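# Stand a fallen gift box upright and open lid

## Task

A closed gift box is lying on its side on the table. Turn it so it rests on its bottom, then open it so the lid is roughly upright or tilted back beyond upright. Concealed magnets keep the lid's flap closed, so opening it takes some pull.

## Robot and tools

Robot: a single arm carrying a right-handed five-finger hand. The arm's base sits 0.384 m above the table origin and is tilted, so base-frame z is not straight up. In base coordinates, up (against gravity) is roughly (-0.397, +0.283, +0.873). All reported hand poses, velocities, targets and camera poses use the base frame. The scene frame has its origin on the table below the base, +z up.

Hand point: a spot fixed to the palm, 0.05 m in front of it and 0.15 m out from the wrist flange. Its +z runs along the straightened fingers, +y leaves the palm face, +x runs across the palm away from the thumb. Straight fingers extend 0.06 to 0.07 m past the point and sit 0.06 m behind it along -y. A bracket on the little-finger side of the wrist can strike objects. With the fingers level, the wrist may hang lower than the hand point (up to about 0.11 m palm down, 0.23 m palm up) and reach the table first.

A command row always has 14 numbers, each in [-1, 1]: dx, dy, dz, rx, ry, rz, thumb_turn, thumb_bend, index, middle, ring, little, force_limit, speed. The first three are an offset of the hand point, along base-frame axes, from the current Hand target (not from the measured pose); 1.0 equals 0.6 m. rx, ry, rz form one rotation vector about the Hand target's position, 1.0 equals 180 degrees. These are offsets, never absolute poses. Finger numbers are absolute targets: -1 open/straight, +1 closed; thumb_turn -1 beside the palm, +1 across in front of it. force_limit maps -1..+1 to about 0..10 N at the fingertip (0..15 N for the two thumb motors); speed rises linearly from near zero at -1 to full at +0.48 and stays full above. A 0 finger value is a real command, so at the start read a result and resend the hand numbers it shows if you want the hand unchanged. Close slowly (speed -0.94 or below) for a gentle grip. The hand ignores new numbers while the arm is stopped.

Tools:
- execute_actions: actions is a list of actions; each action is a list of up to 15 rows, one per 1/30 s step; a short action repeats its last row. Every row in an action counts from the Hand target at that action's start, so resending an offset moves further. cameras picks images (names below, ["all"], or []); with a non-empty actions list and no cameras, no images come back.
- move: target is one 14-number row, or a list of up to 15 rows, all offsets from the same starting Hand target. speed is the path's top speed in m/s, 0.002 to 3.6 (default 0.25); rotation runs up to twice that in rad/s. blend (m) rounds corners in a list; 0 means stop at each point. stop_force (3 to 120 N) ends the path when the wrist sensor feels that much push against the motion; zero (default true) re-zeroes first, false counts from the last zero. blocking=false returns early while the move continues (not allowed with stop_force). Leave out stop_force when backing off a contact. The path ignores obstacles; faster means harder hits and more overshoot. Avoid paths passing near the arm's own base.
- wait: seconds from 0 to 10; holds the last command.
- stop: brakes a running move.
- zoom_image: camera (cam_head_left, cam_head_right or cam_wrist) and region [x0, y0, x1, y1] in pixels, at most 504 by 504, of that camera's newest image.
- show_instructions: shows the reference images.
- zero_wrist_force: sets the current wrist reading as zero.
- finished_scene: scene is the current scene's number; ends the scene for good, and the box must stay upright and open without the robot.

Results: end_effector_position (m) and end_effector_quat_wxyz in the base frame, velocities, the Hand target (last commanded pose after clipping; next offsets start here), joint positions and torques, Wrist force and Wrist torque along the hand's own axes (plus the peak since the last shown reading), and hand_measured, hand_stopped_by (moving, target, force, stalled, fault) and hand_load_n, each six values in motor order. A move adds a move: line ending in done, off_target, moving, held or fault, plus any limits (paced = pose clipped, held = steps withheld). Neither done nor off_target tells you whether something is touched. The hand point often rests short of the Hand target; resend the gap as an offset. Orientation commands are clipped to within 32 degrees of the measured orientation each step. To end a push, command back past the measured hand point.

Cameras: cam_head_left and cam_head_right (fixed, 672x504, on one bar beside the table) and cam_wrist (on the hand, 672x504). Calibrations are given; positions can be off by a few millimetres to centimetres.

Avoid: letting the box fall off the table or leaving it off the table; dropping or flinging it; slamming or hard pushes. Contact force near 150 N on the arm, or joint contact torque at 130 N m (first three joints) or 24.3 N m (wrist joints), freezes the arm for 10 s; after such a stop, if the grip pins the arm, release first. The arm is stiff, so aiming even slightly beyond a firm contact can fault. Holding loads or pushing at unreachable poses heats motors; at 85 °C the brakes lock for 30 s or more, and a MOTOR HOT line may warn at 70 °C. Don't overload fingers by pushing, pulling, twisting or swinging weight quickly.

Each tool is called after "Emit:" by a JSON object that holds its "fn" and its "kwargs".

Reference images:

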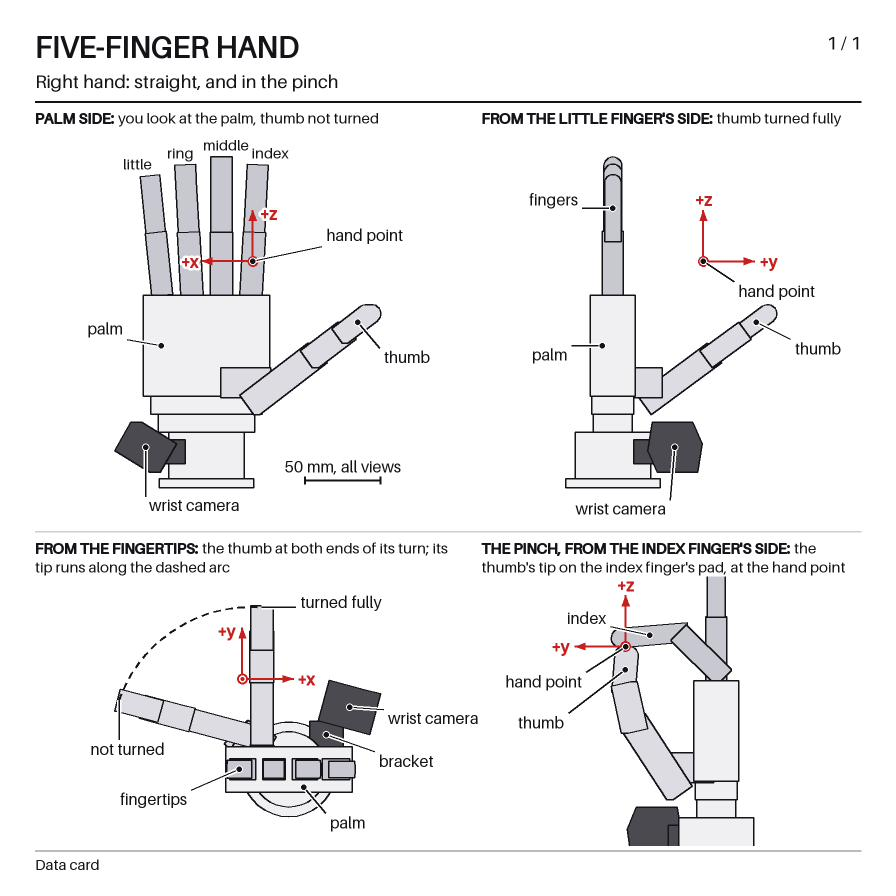

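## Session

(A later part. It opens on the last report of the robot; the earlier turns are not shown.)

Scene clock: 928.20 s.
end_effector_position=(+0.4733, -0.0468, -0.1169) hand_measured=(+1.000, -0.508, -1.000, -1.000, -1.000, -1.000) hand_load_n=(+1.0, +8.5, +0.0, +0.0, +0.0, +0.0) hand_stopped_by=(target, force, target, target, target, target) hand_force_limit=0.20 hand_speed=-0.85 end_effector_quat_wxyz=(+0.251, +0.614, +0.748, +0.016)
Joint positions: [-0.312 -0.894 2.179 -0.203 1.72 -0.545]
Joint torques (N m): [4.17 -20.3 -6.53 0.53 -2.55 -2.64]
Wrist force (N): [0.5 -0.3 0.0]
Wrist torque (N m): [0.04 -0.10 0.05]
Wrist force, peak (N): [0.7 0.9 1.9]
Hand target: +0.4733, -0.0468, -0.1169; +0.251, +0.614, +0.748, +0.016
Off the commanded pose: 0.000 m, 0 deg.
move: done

Emit:
{"fn": "move", "kwargs": {"target": [0.04115,0.0124,0.0185,-0.01327,0.10301,-0.0395,1,-0.1,-1,-1,-1,-1,0.2,-0.85], "speed": 0.08, "cameras": ["cam_wrist", "cam_head_left"]}}

Emit:
{"fn": "zoom_image", "kwargs": {"camera": "cam_head_left", "region": [350, 350, 504, 504]}}

Scene clock: 939.77 s.
end_effector_position=(+0.4980, -0.0394, -0.1058) hand_measured=(+1.000, -0.508, -1.000, -1.000, -1.000, -1.000) hand_load_n=(+0.5, +8.5, +0.0, +0.5, -0.5, +0.0) hand_stopped_by=(target, force, target, target, target, target) hand_force_limit=0.20 hand_speed=-0.85 end_effector_quat_wxyz=(+0.141, +0.648, +0.739, -0.114)
Joint positions: [-0.156 -0.789 1.815 0.422 1.915 -0.308]
Joint torques (N m): [19.04 -26.69 -13.18 5.13 2.36 2.21]
Wrist force (N): [1.0 1.3 1.6]
Wrist torque (N m): [0.22 -0.18 0.03]
Wrist force, peak (N): [1.2 -9.1 -18.9]
Hand target: +0.4980, -0.0394, -0.1058; +0.141, +0.648, +0.739, -0.114
Off the commanded pose: 0.000 m, 0 deg.
move: done
camera_calibration:
cam_wrist: T_world_to_cam=[[0.937632, 0.332512, -0.101401, -0.457504], [0.271872, -0.51963, 0.809982, -0.0798458], [0.216638, -0.787033, -0.577622, -0.0835835], [0, 0, 0, 1]] pos_world=[0.468786, 0.0448524, -0.0299973]
Images, in order (width x height): cam_head_left 672x504, cam_wrist 672x504.

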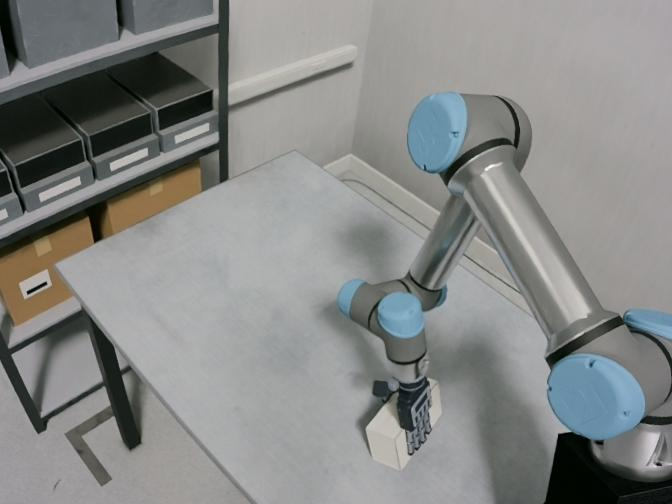

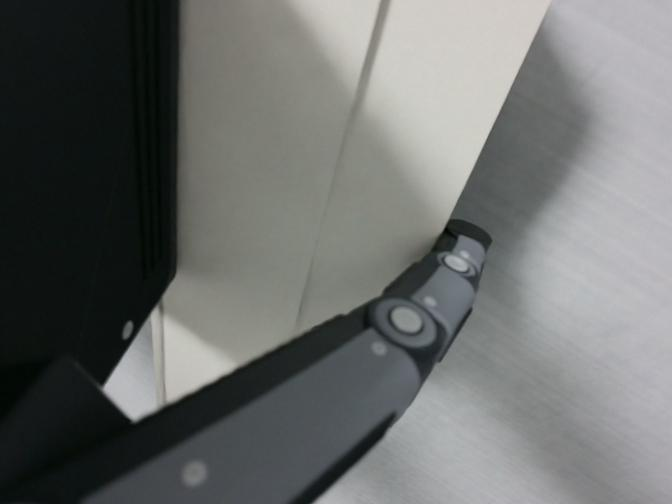

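Scaled by 3.273 from the camera's 672x504 image, which has a finer 960x720 frame.

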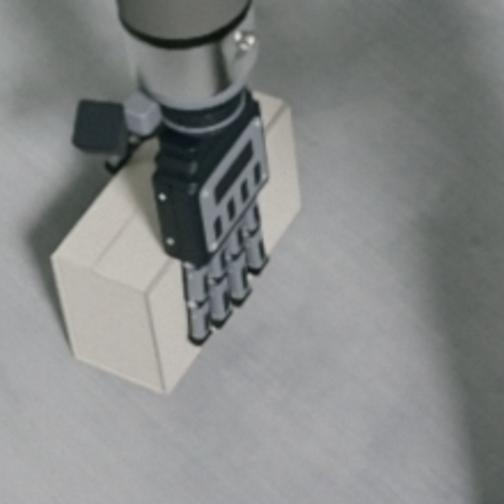

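Emit:
{"fn": "move", "kwargs": {"target": [[0.02093,0.00564,0.00768,-0.00664,0.0515,-0.01975,1,-0.1,-1,-1,-1,-1,0.2,-0.85],[0.04436,0.00831,0.00677,-0.01327,0.10301,-0.0395,1,-0.1,-1,-1,-1,-1,0.2,-0.85],[0.06727,0.00955,0.00229,-0.0199,0.15452,-0.05925,1,-0.1,-1,-1,-1,-1,0.2,-0.85]], "speed": 0.1, "blend": [0.004,0.004,0], "cameras": ["cam_wrist", "cam_head_left"]}}

Emit:
{"fn": "zoom_image", "kwargs": {"camera": "cam_head_left", "region": [350, 350, 504, 504]}}

Scene clock: 968.27 s.
end_effector_position=(+0.5383, -0.0336, -0.1044) hand_measured=(+1.000, -0.508, -1.000, -1.000, -1.000, -1.000) hand_load_n=(+0.5, +8.5, +0.0, +0.0, +0.0, +0.0) hand_stopped_by=(target, force, target, target, target, target) hand_force_limit=0.20 hand_speed=-0.85 end_effector_quat_wxyz=(-0.032, +0.663, +0.685, -0.301)
Joint positions: [-0.071 -0.429 1.182 1.288 1.984 -0.004]
Joint torques (N m): [22.39 -34.91 -18.14 4.87 -2.31 2.36]
Wrist force (N): [1.3 2.2 1.2]
Wrist torque (N m): [0.39 -0.26 0.02]
Wrist force, peak (N): [1.2 2.3 1.4]
Hand target: +0.5383, -0.0336, -0.1044; -0.032, +0.663, +0.685, -0.301
Off the commanded pose: 0.000 m, 0 deg.
move: done
camera_calibration:
cam_wrist: T_world_to_cam=[[0.820315, 0.144129, -0.553453, -0.487493], [0.531465, -0.549567, 0.644609, -0.246928], [-0.211252, -0.822923, -0.527418, 0.147294], [0, 0, 0, 1]] pos_world=[0.562248, 0.0557699, -0.0329464]
Images, in order (width x height): cam_head_left 672x504, cam_wrist 672x504.

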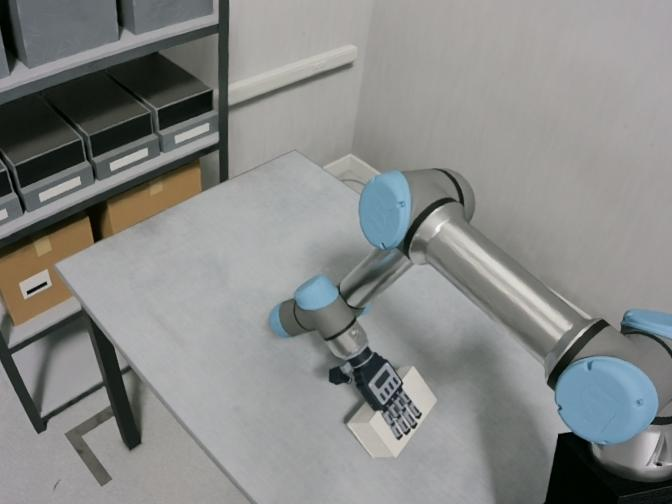

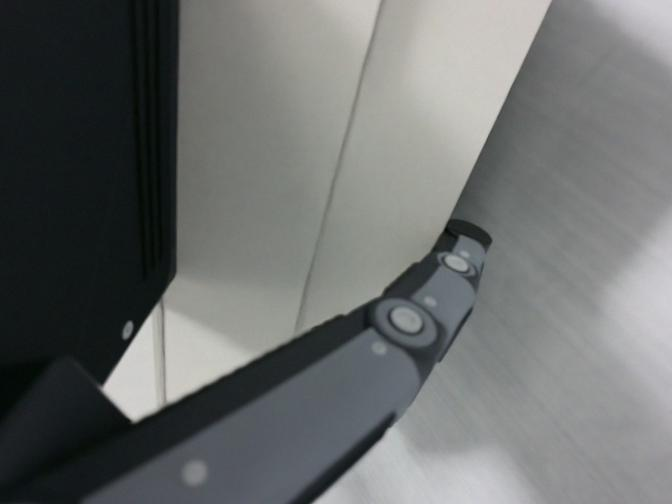

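Scaled by 3.273 from the camera's 672x504 image, which has a finer 960x720 frame.

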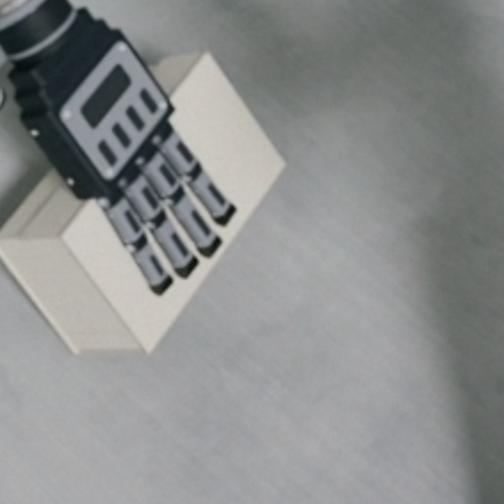

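Emit:
{"fn": "move", "kwargs": {"target": [[-0.06116,-0.00347,0.0115,0.01658,-0.12877,0.04938,1,-0.1,-1,-1,-1,-1,0.2,-0.85],[-0.12232,-0.01202,0.00976,0.03317,-0.25753,0.09875,1,-0.1,-1,-1,-1,-1,0.2,-0.85]], "speed": 0.12, "blend": [0.01,0]}}

Scene clock: 1038.50 s.
end_effector_position=(+0.4650, -0.0408, -0.0985) hand_measured=(+1.000, -0.508, -1.000, -1.000, -1.000, -1.000) hand_load_n=(+0.5, +8.5, +0.0, +0.0, +0.5, +0.0) hand_stopped_by=(target, force, target, target, target, target) hand_force_limit=0.20 hand_speed=-0.85 end_effector_quat_wxyz=(+0.251, +0.614, +0.748, +0.016)
Joint positions: [-0.301 -0.951 2.206 -0.171 1.726 -0.535]
Joint torques (N m): [4.51 -44.5 19.73 0.77 -2.54 -2.47]
Wrist force (N): [0.4 0.5 1.7]
Wrist torque (N m): [0.07 -0.09 0.06]
Wrist force, peak (N): [1.1 2.6 1.2]
Hand target: +0.4650, -0.0408, -0.0986; +0.251, +0.614, +0.748, +0.016
Off the commanded pose: 0.000 m, 0 deg.
move: done

Emit:
{"fn": "move", "kwargs": {"target": [[0.2275,0.06136,0.08353,-0.1985,0.14184,0.43648,1,-0.1,-1,-1,-1,-1,0.2,-0.85],[0.45501,0.12271,0.16706,-0.39702,0.28367,0.87296,1,-0.1,-1,-1,-1,-1,0.2,-0.85]], "speed": 0.2, "blend": [0.02,0], "cameras": ["cam_wrist", "cam_head_left"]}}

Scene clock: 1057.23 s.
end_effector_position=(+0.7379, +0.0328, +0.0017) hand_measured=(+1.000, -0.508, -1.000, -1.000, -1.000, -1.000) hand_load_n=(+0.5, +8.5, +0.0, +0.0, +0.0, +0.0) hand_stopped_by=(target, force, target, target, target, target) hand_force_limit=0.20 hand_speed=-0.85 end_effector_quat_wxyz=(-0.017, +0.748, -0.614, +0.252)
Joint positions: [-0.063 -0.412 0.51 1.028 1.831 -3.46]
Joint torques (N m): [24.82 -44.72 -29.56 4.6 2.19 -2.71]
Wrist force (N): [0.5 0.3 1.5]
Wrist torque (N m): [0.06 -0.12 0.04]
Wrist force, peak (N): [0.4 0.6 1.9]
Hand target: +0.7380, +0.0328, +0.0017; -0.017, +0.748, -0.614, +0.252
Off the commanded pose: 0.000 m, 0 deg.
move: done
camera_calibration:
cam_wrist: T_world_to_cam=[[-0.842147, -0.464344, -0.274178, 0.644204], [-0.510992, 0.849597, 0.130663, 0.3393], [0.172268, 0.25014, -0.952761, -0.0173468], [0, 0, 0, 1]] pos_world=[0.718882, 0.0152042, 0.115765]
Images, in order (width x height): cam_head_left 672x504, cam_wrist 672x504.

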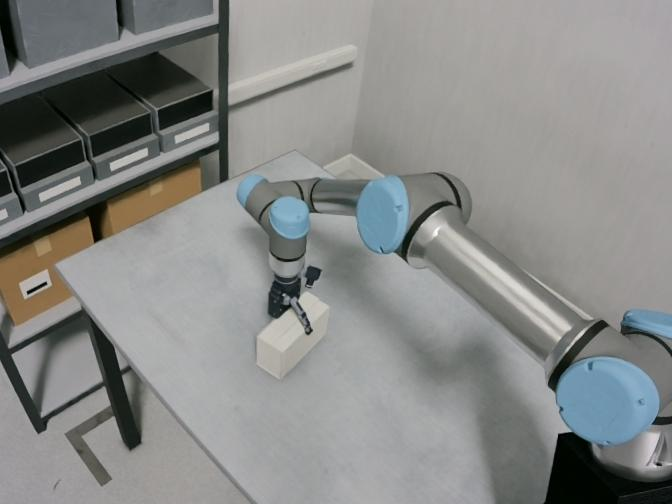

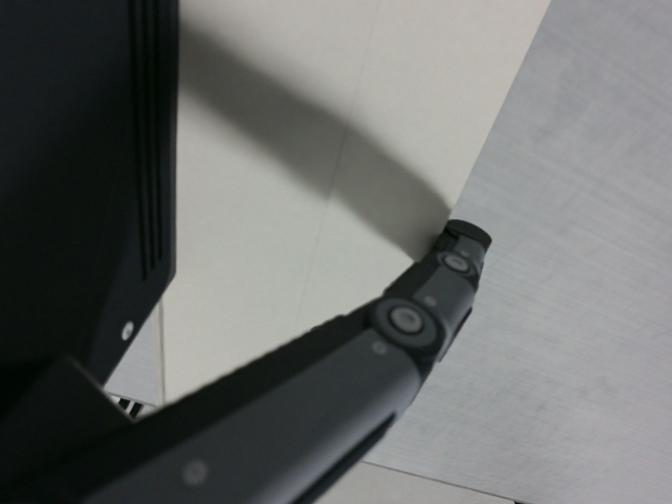

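Emit:
{"fn": "move", "kwargs": {"target": [[-0.05295,-0.01441,-0.01978,0.01658,-0.12877,0.04938,1,-0.1,-1,-1,-1,-1,0.2,-0.85],[-0.09095,-0.03443,-0.0592,0.03317,-0.25753,0.09875,1,-0.1,-1,-1,-1,-1,0.2,-0.85],[-0.10348,-0.04758,-0.08927,0.04312,-0.33479,0.12838,1,-0.1,-1,-1,-1,-1,0.2,-0.85],[-0.10718,-0.05717,-0.11304,0.05041,-0.39144,0.1501,1,-0.1,-1,-1,-1,-1,0.2,-0.85]], "speed": 0.1, "blend": [0.01,0.01,0.01,0], "cameras": ["cam_wrist", "cam_head_left", "cam_head_right"]}}

Scene clock: 1092.00 s.
end_effector_position=(+0.6737, -0.0015, -0.0661) hand_measured=(+1.000, -0.508, -1.000, -1.000, -1.000, -1.000) hand_load_n=(+0.5, +8.5, +0.0, +0.0, +0.0, +0.0) hand_stopped_by=(target, force, target, target, target, target) hand_force_limit=0.20 hand_speed=-0.85 end_effector_quat_wxyz=(-0.474, +0.579, -0.329, +0.576)
Joint positions: [-0.442 -0.758 2.119 -1.5 0.961 -3.428]
Joint torques (N m): [3.21 -23.59 18.88 -1.96 -3.2 2.18]
Wrist force (N): [1.8 2.8 0.6]
Wrist torque (N m): [0.51 -0.32 0.05]
Wrist force, peak (N): [1.9 3.0 0.7]
Hand target: +0.6737, -0.0015, -0.0661; -0.474, +0.579, -0.329, +0.576
Off the commanded pose: 0.000 m, 0 deg.
move: done
camera_calibration:
cam_wrist: T_world_to_cam=[[0.223729, -0.534608, -0.814948, -0.19839], [-0.606946, 0.577808, -0.545669, 0.36392], [0.762602, 0.616711, -0.195206, -0.409372], [0, 0, 0, 1]] pos_world=[0.577453, -0.0638727, -0.0430097]

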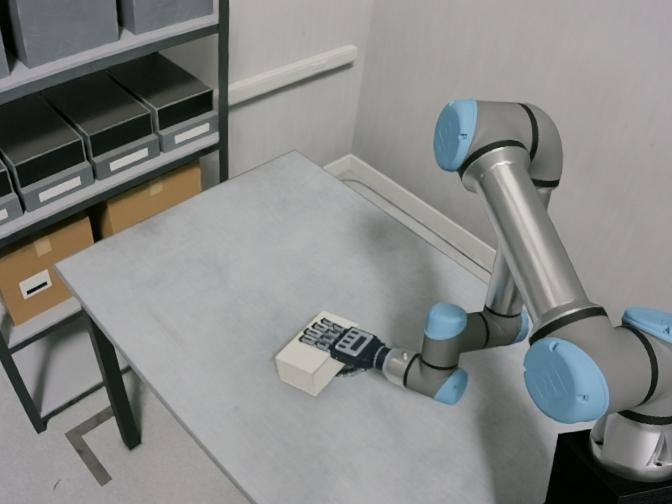

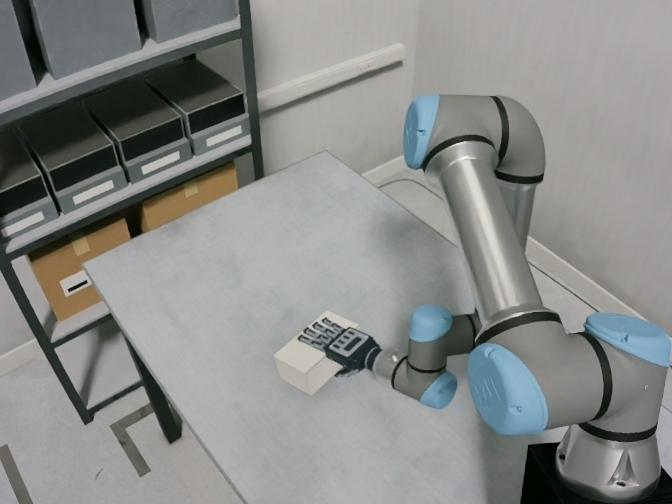

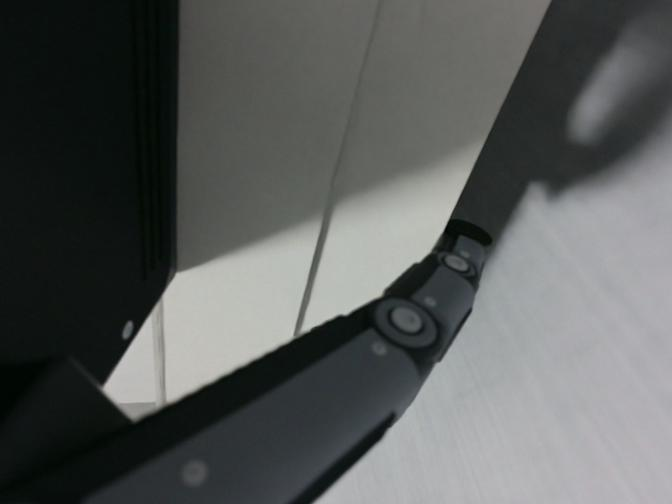

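Emit:
{"fn": "move", "kwargs": {"target": [0.0172,-0.01229,-0.03783,0,0,0,1,-0.1,-1,-1,-1,-1,0.2,-0.85], "speed": 0.012, "stop_force": 3, "cameras": ["cam_wrist", "cam_head_left"]}}

Emit:
{"fn": "zoom_image", "kwargs": {"camera": "cam_head_left", "region": [250, 290, 410, 420]}}

Scene clock: 1100.80 s.
end_effector_position=(+0.6819, -0.0074, -0.0843) hand_measured=(+1.000, -0.508, -1.000, -1.000, -1.000, -1.000) hand_load_n=(+0.5, +8.5, +0.0, +0.0, +0.0, +0.0) hand_stopped_by=(target, force, target, target, target, target) hand_force_limit=0.20 hand_speed=-0.85 end_effector_quat_wxyz=(-0.474, +0.579, -0.329, +0.576)
Joint positions: [-0.447 -0.704 2.08 -1.516 0.957 -3.427]
Joint torques (N m): [15.93 -47.73 19.85 1.73 1.64 1.63]
Wrist force (N): [1.9 1.4 1.0]
Wrist torque (N m): [0.51 -0.32 -0.02]
Wrist force, peak (N): [1.8 -7.5 -3.5]
Hand target: +0.6819, -0.0074, -0.0843; -0.474, +0.579, -0.329, +0.576 (not the last commanded pose)
Off the commanded pose: 0.005 m, 0 deg.
move: contact
camera_calibration:
cam_wrist: T_world_to_cam=[[0.223903, -0.534556, -0.814934, -0.218385], [-0.606844, 0.577831, -0.545758, 0.36243], [0.762632, 0.616735, -0.195014, -0.415559], [0, 0, 0, 1]] pos_world=[0.585754, -0.0698726, -0.0612107]
Images, in order (width x height): cam_head_left 672x504, cam_wrist 672x504.

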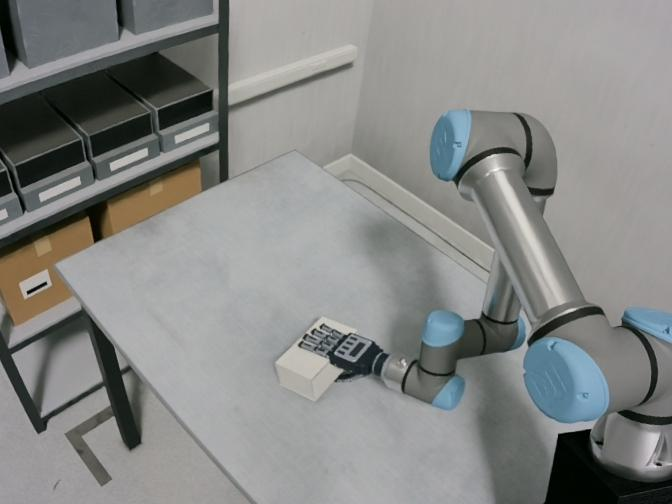

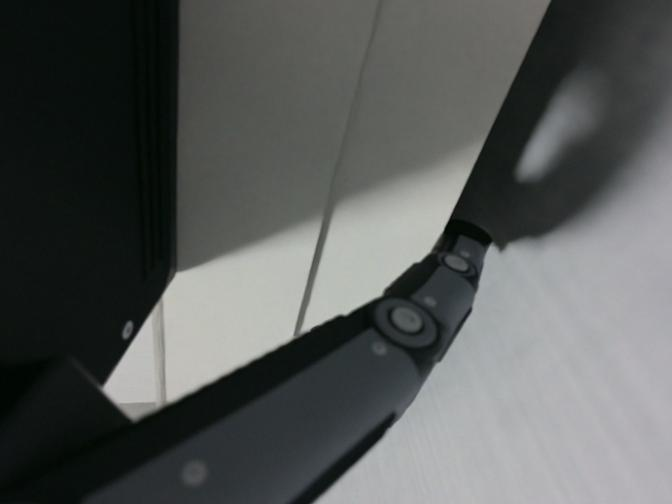

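Scaled by 3.150 from the camera's 672x504 image, which has a finer 960x720 frame.

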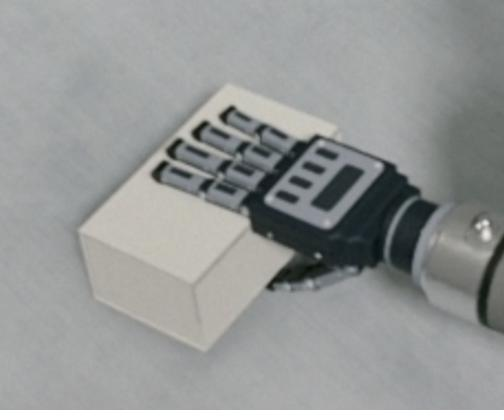

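Emit:
{"fn": "execute_actions", "kwargs": {"actions": [[[0,0,0,0,0,0,1,-0.65,-1,-1,-1,-1,0.2,-0.8]],[[0,0,0,0,0,0,1,-0.65,-1,-1,-1,-1,0.2,-0.8]]], "cameras": ["cam_wrist", "cam_head_left"]}}

Emit:
{"fn": "zoom_image", "kwargs": {"camera": "cam_head_left", "region": [250, 290, 410, 420]}}

Scene clock: 1135.63 s.
end_effector_position=(+0.6819, -0.0074, -0.0843) hand_measured=(+1.000, -0.650, -1.000, -1.000, -1.000, -1.000) hand_load_n=(+0.0, +0.0, +0.0, +0.0, +0.0, +0.0) hand_stopped_by=(target, target, target, target, target, target) hand_force_limit=0.20 hand_speed=-0.80 end_effector_quat_wxyz=(-0.474, +0.579, -0.329, +0.576)
Joint positions: [-0.447 -0.704 2.08 -1.516 0.957 -3.427]
Joint torques (N m): [13.39 -45.86 17.41 1.02 0.14 -2.35]
Wrist force (N): [1.6 0.9 0.3]
Wrist torque (N m): [0.45 -0.29 0.02]
Wrist force, peak (N): [2.0 1.5 0.9]
Hand target: +0.6819, -0.0074, -0.0843; -0.474, +0.579, -0.329, +0.576
Off the commanded pose: 0.000 m, 0 deg.
camera_calibration:
cam_wrist: T_world_to_cam=[[0.223903, -0.534556, -0.814934, -0.218385], [-0.606844, 0.577831, -0.545758, 0.36243], [0.762632, 0.616735, -0.195014, -0.415559], [0, 0, 0, 1]] pos_world=[0.585754, -0.0698726, -0.0612107]
Images, in order (width x height): cam_head_left 672x504, cam_wrist 672x504.

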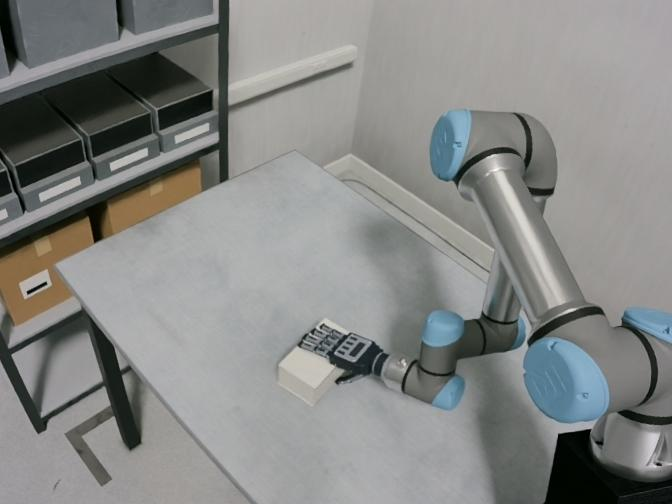

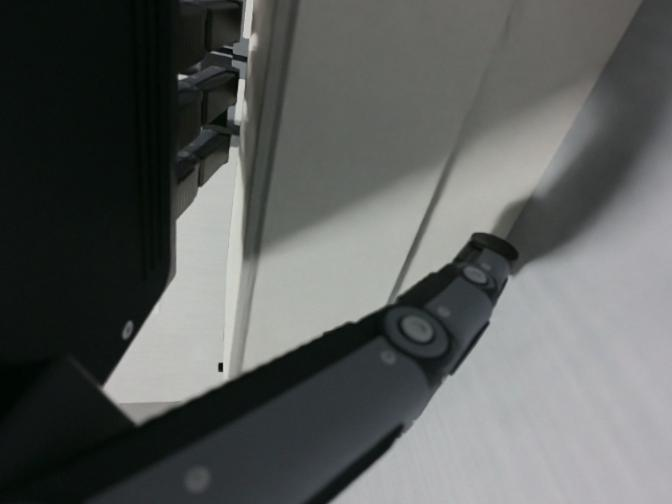

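Scaled by 3.150 from the camera's 672x504 image, which has a finer 960x720 frame.

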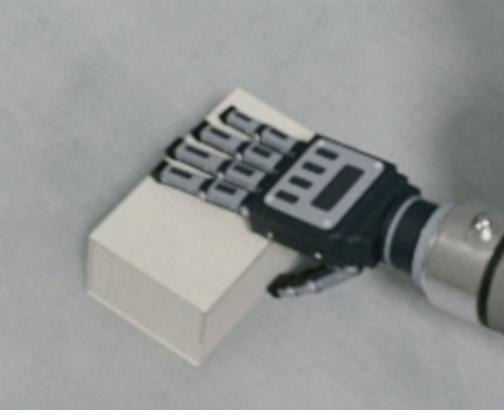

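Emit:
{"fn": "zoom_image", "kwargs": {"camera": "cam_head_left", "region": [270, 345, 350, 415]}}

Scaled by 6.300 from the camera's 672x504 image, which has a finer 960x720 frame.

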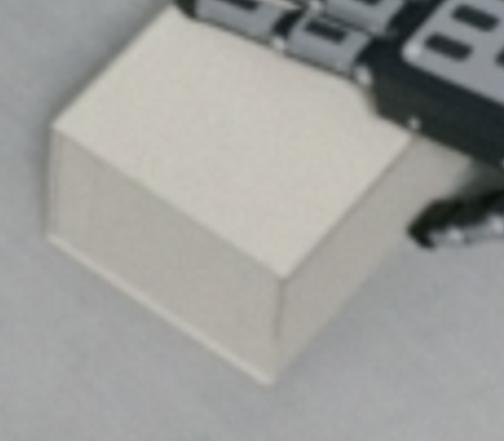

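Emit:
{"fn": "execute_actions", "kwargs": {"actions": [[[0,0,0,0,0,0,1,-1,-1,-1,-1,-1,0.2,-0.8]],[[0,0,0,0,0,0,1,-1,-1,-1,-1,-1,0.2,-0.8]],[[0,0,0,0,0,0,1,-1,-1,-1,-1,-1,0.2,-0.8]]], "cameras": ["cam_wrist", "cam_head_left"]}}

Emit:
{"fn": "zoom_image", "kwargs": {"camera": "cam_head_left", "region": [270, 345, 350, 415]}}

Scene clock: 1164.40 s.
end_effector_position=(+0.6819, -0.0074, -0.0843) hand_measured=(+1.000, -0.930, -1.000, -1.000, -1.000, -1.000) hand_load_n=(-0.5, -19.0, +0.0, +0.0, -0.5, +0.0) hand_stopped_by=(target, stalled, target, target, target, target) hand_force_limit=0.20 hand_speed=-0.80 end_effector_quat_wxyz=(-0.474, +0.579, -0.329, +0.576)
Joint positions: [-0.447 -0.704 2.08 -1.516 0.957 -3.427]
Joint torques (N m): [4.96 -36.68 9.3 4.63 -1.36 -2.31]
Wrist force (N): [0.7 -17.2 6.2]
Wrist torque (N m): [-0.28 -0.35 -0.24]
Wrist force, peak (N): [0.6 -18.9 7.1]
Hand target: +0.6819, -0.0074, -0.0843; -0.474, +0.579, -0.329, +0.576
Off the commanded pose: 0.000 m, 0 deg.
camera_calibration:
cam_wrist: T_world_to_cam=[[0.223965, -0.534616, -0.814878, -0.218423], [-0.606822, 0.577775, -0.545842, 0.362407], [0.762632, 0.616735, -0.195015, -0.415559], [0, 0, 0, 1]] pos_world=[0.585754, -0.0698729, -0.0612112]
Images, in order (width x height): cam_head_left 672x504, cam_wrist 672x504.

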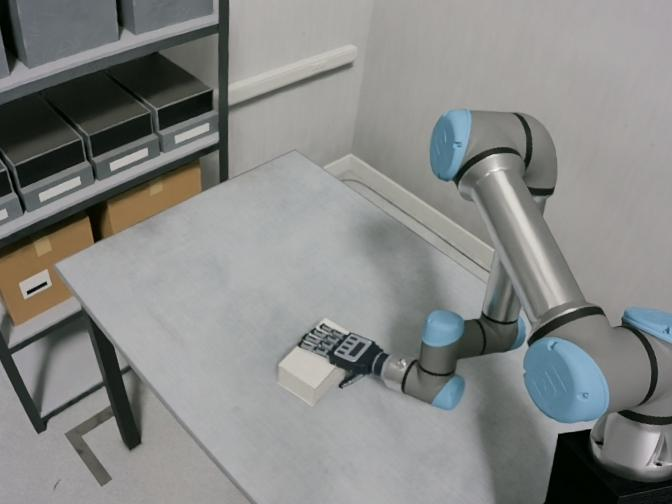

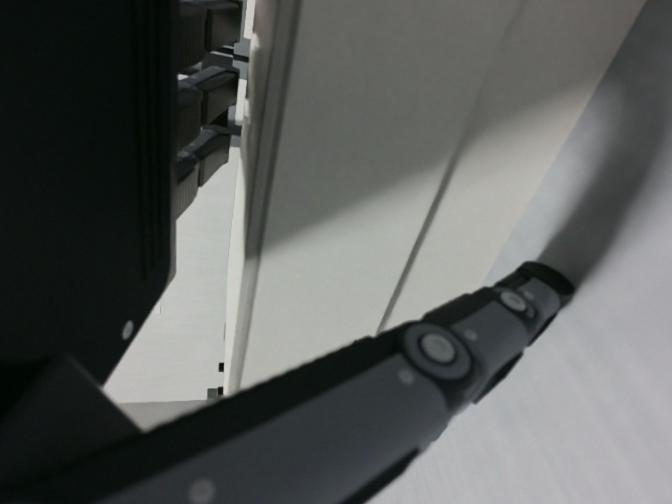

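Scaled by 6.300 from the camera's 672x504 image, which has a finer 960x720 frame.

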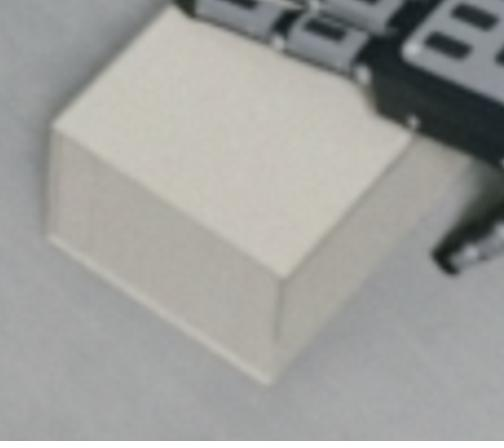

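Emit:
{"fn": "move", "kwargs": {"target": [[-0.02647,0.01891,0.0582,0,0,0,1,-1,-1,-1,-1,-1,0.2,-0.8],[-0.1191,0.0851,0.2619,0,0,0,1,-1,-1,-1,-1,-1,0.2,-0.8]], "speed": [0.05,0.2], "blend": [0.01,0], "cameras": ["cam_head_left","cam_head_right"]}}

Emit:
{"fn": "zoom_image", "kwargs": {"camera": "cam_head_left", "region": [260, 300, 370, 420]}}

Emit:
{"fn": "zoom_image", "kwargs": {"camera": "cam_head_right", "region": [260, 300, 370, 420]}}

Scene clock: 1175.63 s.
end_effector_position=(+0.6105, +0.0436, +0.0727) hand_measured=(+1.000, -0.934, -1.000, -1.000, -1.000, -1.000) hand_load_n=(+0.0, +0.0, +0.0, +0.0, +0.0, +0.0) hand_stopped_by=(target, stalled, target, target, target, target) hand_force_limit=0.20 hand_speed=-0.80 end_effector_quat_wxyz=(-0.474, +0.579, -0.329, +0.576)
Joint positions: [-0.401 -1.219 2.331 -1.248 1.002 -3.434]
Joint torques (N m): [2.1 -43.51 13.55 1.72 0.17 -2.68]
Wrist force (N): [1.8 0.9 0.2]
Wrist torque (N m): [0.45 -0.31 0.09]
Wrist force, peak (N): [0.8 -17.6 6.7]
Hand target: +0.6104, +0.0436, +0.0728; -0.474, +0.579, -0.329, +0.576
Off the commanded pose: 0.000 m, 0 deg.
move: done
Images, in order (width x height): cam_head_left 672x504, cam_head_right 672x504.

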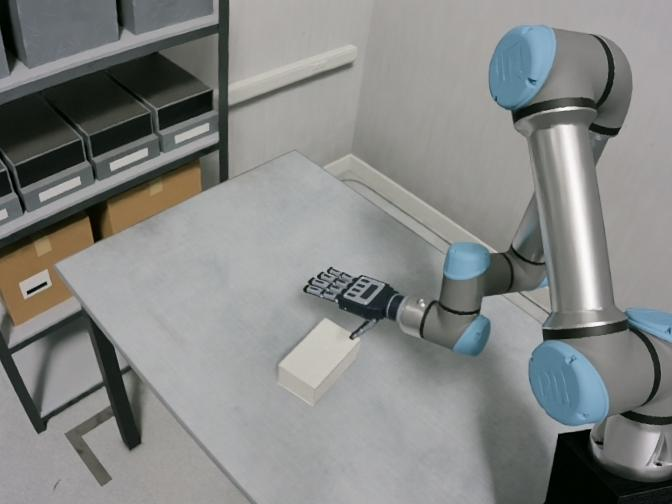

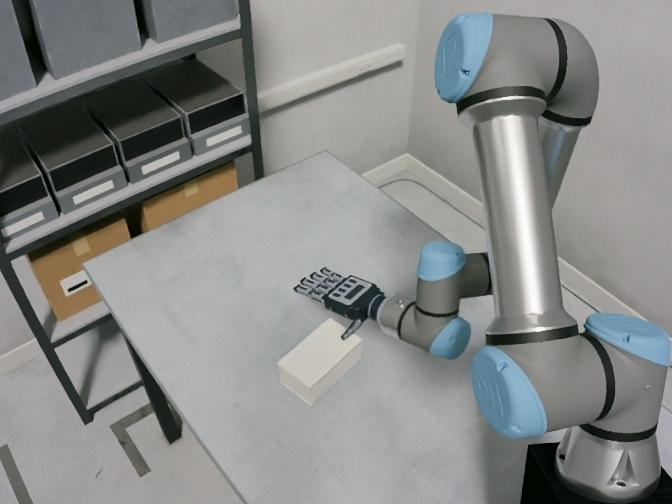

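Scaled by 4.200 from the camera's 672x504 image, which has a finer 960x720 frame.

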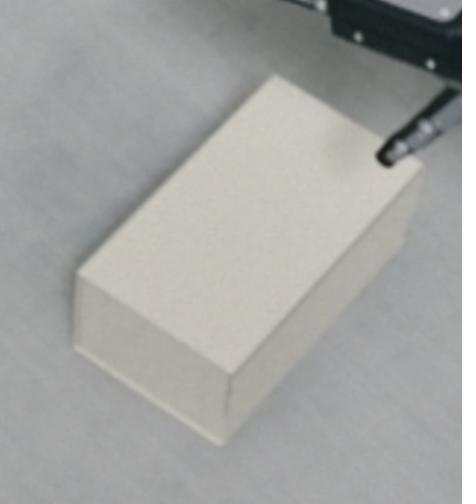

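Scaled by 4.200 from the camera's 672x504 image, which has a finer 960x720 frame.

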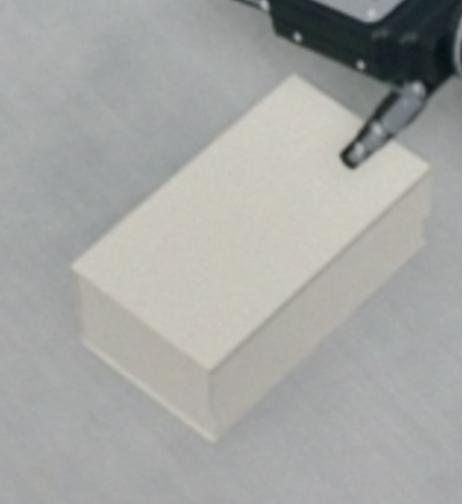

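Emit:
{"fn": "move", "kwargs": {"target": [[0,0,0,0,0,0,0.65,-0.9,-0.2,1,1,1,-0.5,0],[0,0,0,0,0,0,0.65,0,-0.2,1,1,1,-0.8,-0.7]], "cameras": ["cam_wrist"]}}

Scene clock: 1267.07 s.
end_effector_position=(+0.6104, +0.0436, +0.0728) hand_measured=(+0.650, +0.000, -0.200, +1.000, +1.000, +1.000) hand_load_n=(+0.0, +0.0, -0.5, +0.0, +0.0, +0.0) hand_stopped_by=(target, target, target, target, target, target) hand_force_limit=-0.80 hand_speed=-0.70 end_effector_quat_wxyz=(-0.474, +0.579, -0.329, +0.576)
Joint positions: [-0.401 -1.219 2.331 -1.248 1.002 -3.434]
Joint torques (N m): [5.23 -42.97 -11.48 1.51 0.29 -2.64]
Wrist force (N): [1.4 0.8 0.4]
Wrist torque (N m): [0.44 -0.27 0.06]
Wrist force, peak (N): [1.9 1.0 0.4]
Hand target: +0.6104, +0.0436, +0.0728; -0.474, +0.579, -0.329, +0.576
Off the commanded pose: 0.000 m, 0 deg.
move: done
camera_calibration:
cam_wrist: T_world_to_cam=[[0.223903, -0.534556, -0.814934, -0.046953], [-0.606844, 0.577831, -0.545758, 0.375306], [0.762632, 0.616735, -0.195014, -0.361889], [0, 0, 0, 1]] pos_world=[0.514254, -0.0187726, 0.0959893]
Images, in order (width x height): cam_wrist 672x504.

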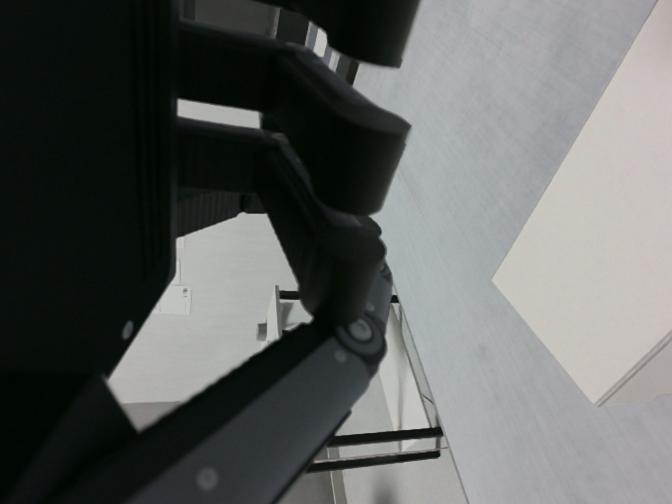

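Emit:
{"fn": "move", "kwargs": {"target": [[0.05949,-0.22554,0.10033,0.4698,0.3754,-0.3304,0.65,-0.15,-0.2,1,1,1,-0.5,-0.5],[0.16801,-0.30308,-0.13828,0.4698,0.3754,-0.3304,0.65,-0.15,-0.2,1,1,1,-0.5,-0.5]], "speed": [0.25,0.15], "cameras": ["all"]}}

Emit:
{"fn": "zoom_image", "kwargs": {"camera": "cam_head_right", "region": [270, 290, 420, 420]}}

Scene clock: 1375.97 s.
end_effector_position=(+0.7112, -0.1382, -0.0100) hand_measured=(+0.650, -0.150, -0.200, +1.000, +1.000, +1.000) hand_load_n=(+0.0, +0.0, +0.0, +0.0, +0.0, +0.0) hand_stopped_by=(target, target, target, target, target, target) hand_force_limit=-0.50 hand_speed=-0.50 end_effector_quat_wxyz=(+0.171, -0.126, +0.977, +0.003)
Joint positions: [-0.544 -0.534 0.885 0.951 1.354 -2.343]
Joint torques (N m): [13.85 -41.07 -24.12 4.6 -0.1 -2.5]
Wrist force (N): [0.1 0.1 0.2]
Wrist torque (N m): [0.01 0.00 0.00]
Wrist force, peak (N): [2.0 1.0 0.3]
Hand target: +0.7113, -0.1382, -0.0101; +0.171, -0.126, +0.977, +0.003
Off the commanded pose: 0.000 m, 0 deg.
move: done
camera_calibration:
cam_wrist: T_world_to_cam=[[-0.440774, 0.88554, -0.146753, 0.441372], [0.491629, 0.374954, 0.785946, -0.299586], [0.751012, 0.274276, -0.600627, -0.385892], [0, 0, 0, 1]] pos_world=[0.631641, -0.172681, 0.0684537]

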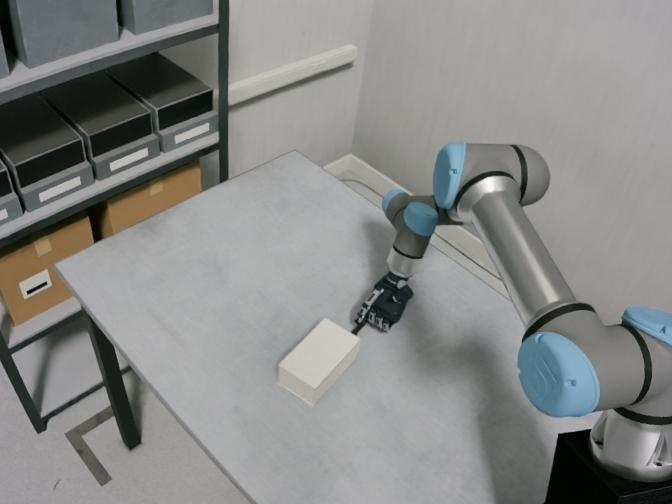

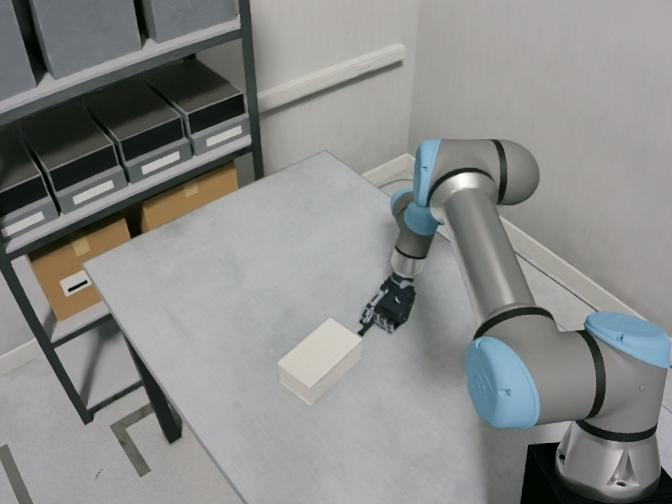

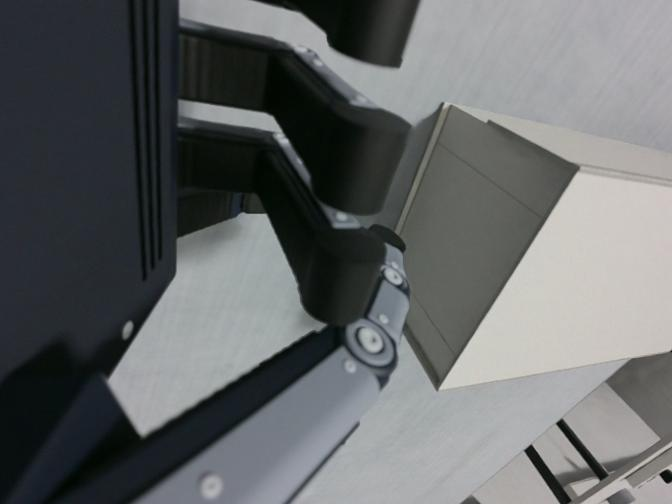

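Scaled by 3.360 from the camera's 672x504 image, which has a finer 960x720 frame.

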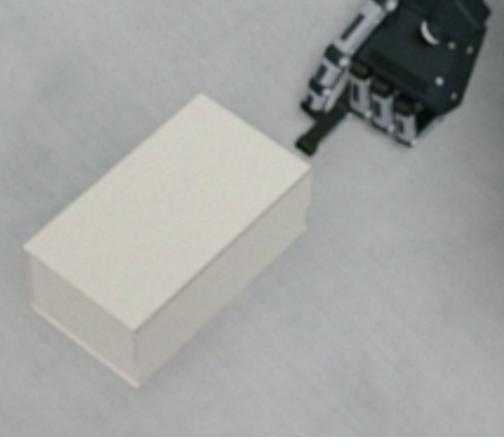

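Emit:
{"fn": "move", "kwargs": {"target": [[0.00549,-0.00392,-0.01208,0,0,0,0.65,-0.15,-0.2,1,1,1,-0.5,-0.5],[-0.00048,0.04244,-0.02986,0,0,0,0.65,-0.15,-0.2,1,1,1,-0.5,-0.5]], "speed": 0.06, "blend": [0.002,0], "stop_force": 6, "cameras": ["cam_wrist","cam_head_left"]}}

Emit:
{"fn": "zoom_image", "kwargs": {"camera": "cam_wrist", "region": [330, 60, 630, 400]}}

Emit:
{"fn": "zoom_image", "kwargs": {"camera": "cam_head_left", "region": [320, 270, 420, 370]}}

Scene clock: 1408.10 s.
end_effector_position=(+0.7110, -0.1127, -0.0281) hand_measured=(+0.650, -0.150, -0.200, +1.000, +1.000, +1.000) hand_load_n=(+0.5, +0.0, +0.0, +0.0, +0.0, +0.0) hand_stopped_by=(target, target, target, target, target, target) hand_force_limit=-0.50 hand_speed=-0.50 end_effector_quat_wxyz=(+0.171, -0.126, +0.977, +0.003)
Joint positions: [-0.51 -0.539 0.942 0.892 1.364 -2.309]
Joint torques (N m): [15.58 -64 2.49 1.09 1.6 2.21]
Wrist force (N): [0.0 -0.2 0.4]
Wrist torque (N m): [-0.05 0.02 -0.08]
Wrist force, peak (N): [0.0 -0.9 0.5]
Hand target: +0.7110, -0.1127, -0.0281; +0.171, -0.126, +0.977, +0.003
Off the commanded pose: 0.000 m, 0 deg.
move: done
camera_calibration:
cam_wrist: T_world_to_cam=[[-0.440862, 0.885491, -0.146787, 0.4162], [0.491685, 0.375068, 0.785856, -0.294879], [0.750924, 0.274281, -0.600736, -0.403459], [0, 0, 0, 1]] pos_world=[0.631441, -0.14728, 0.0504535]
Images, in order (width x height): cam_head_left 672x504, cam_wrist 672x504.

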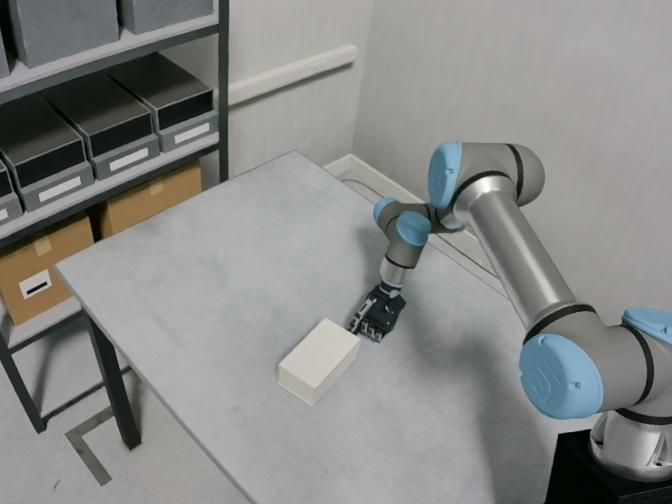

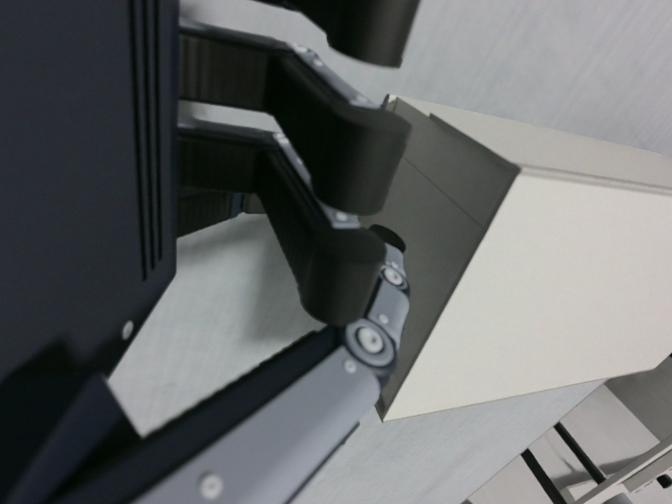

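Scaled by 1.482 from the camera's 672x504 image, which has a finer 960x720 frame.

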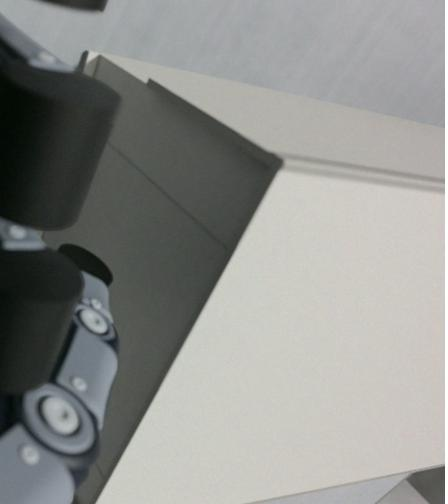

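Scaled by 5.040 from the camera's 672x504 image, which has a finer 960x720 frame.

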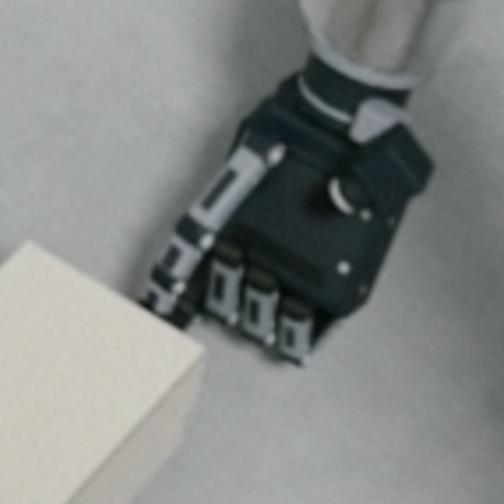

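Emit:
{"fn": "move", "kwargs": {"target": [-0.00438,0.03399,-0.01304,0,0,0,0.65,-0.15,-0.2,1,1,1,-0.5,-0.5], "speed": 0.012, "stop_force": 3, "cameras": ["cam_wrist"]}}

Emit:
{"fn": "zoom_image", "kwargs": {"camera": "cam_wrist", "region": [280, 60, 580, 400]}}

Scene clock: 1417.03 s.
end_effector_position=(+0.7083, -0.0924, -0.0359) hand_measured=(+0.650, -0.150, -0.200, +1.000, +1.000, +1.000) hand_load_n=(+0.0, -0.5, +0.0, +0.0, +0.0, +0.0) hand_stopped_by=(target, target, target, target, target, target) hand_force_limit=-0.50 hand_speed=-0.50 end_effector_quat_wxyz=(+0.171, -0.126, +0.977, +0.003)
Joint positions: [-0.483 -0.553 0.99 0.852 1.371 -2.283]
Joint torques (N m): [15.97 -63.91 3.28 1.03 1.62 2.33]
Wrist force (N): [0.3 -0.6 0.0]
Wrist torque (N m): [-0.05 -0.03 -0.06]
Wrist force, peak (N): [0.5 -0.8 0.4]
Hand target: +0.7083, -0.0924, -0.0359; +0.171, -0.126, +0.977, +0.003
Off the commanded pose: 0.000 m, 0 deg.
move: done
camera_calibration:
cam_wrist: T_world_to_cam=[[-0.440862, 0.885491, -0.146787, 0.395845], [0.491685, 0.375068, 0.785856, -0.295123], [0.750924, 0.274281, -0.600736, -0.411787], [0, 0, 0, 1]] pos_world=[0.628841, -0.12688, 0.0426535]
Images, in order (width x height): cam_wrist 672x504.

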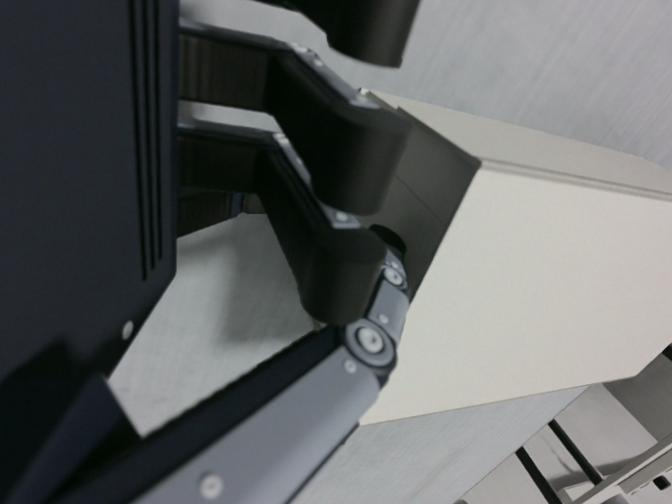

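Scaled by 1.482 from the camera's 672x504 image, which has a finer 960x720 frame.

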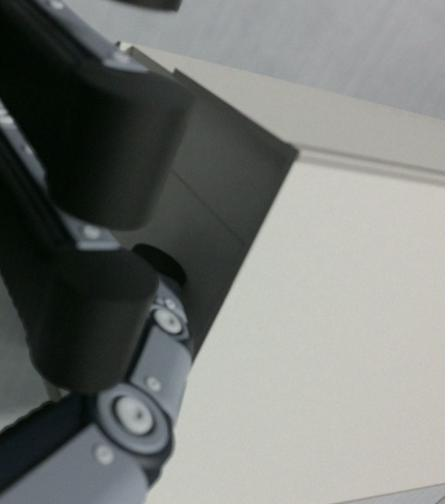

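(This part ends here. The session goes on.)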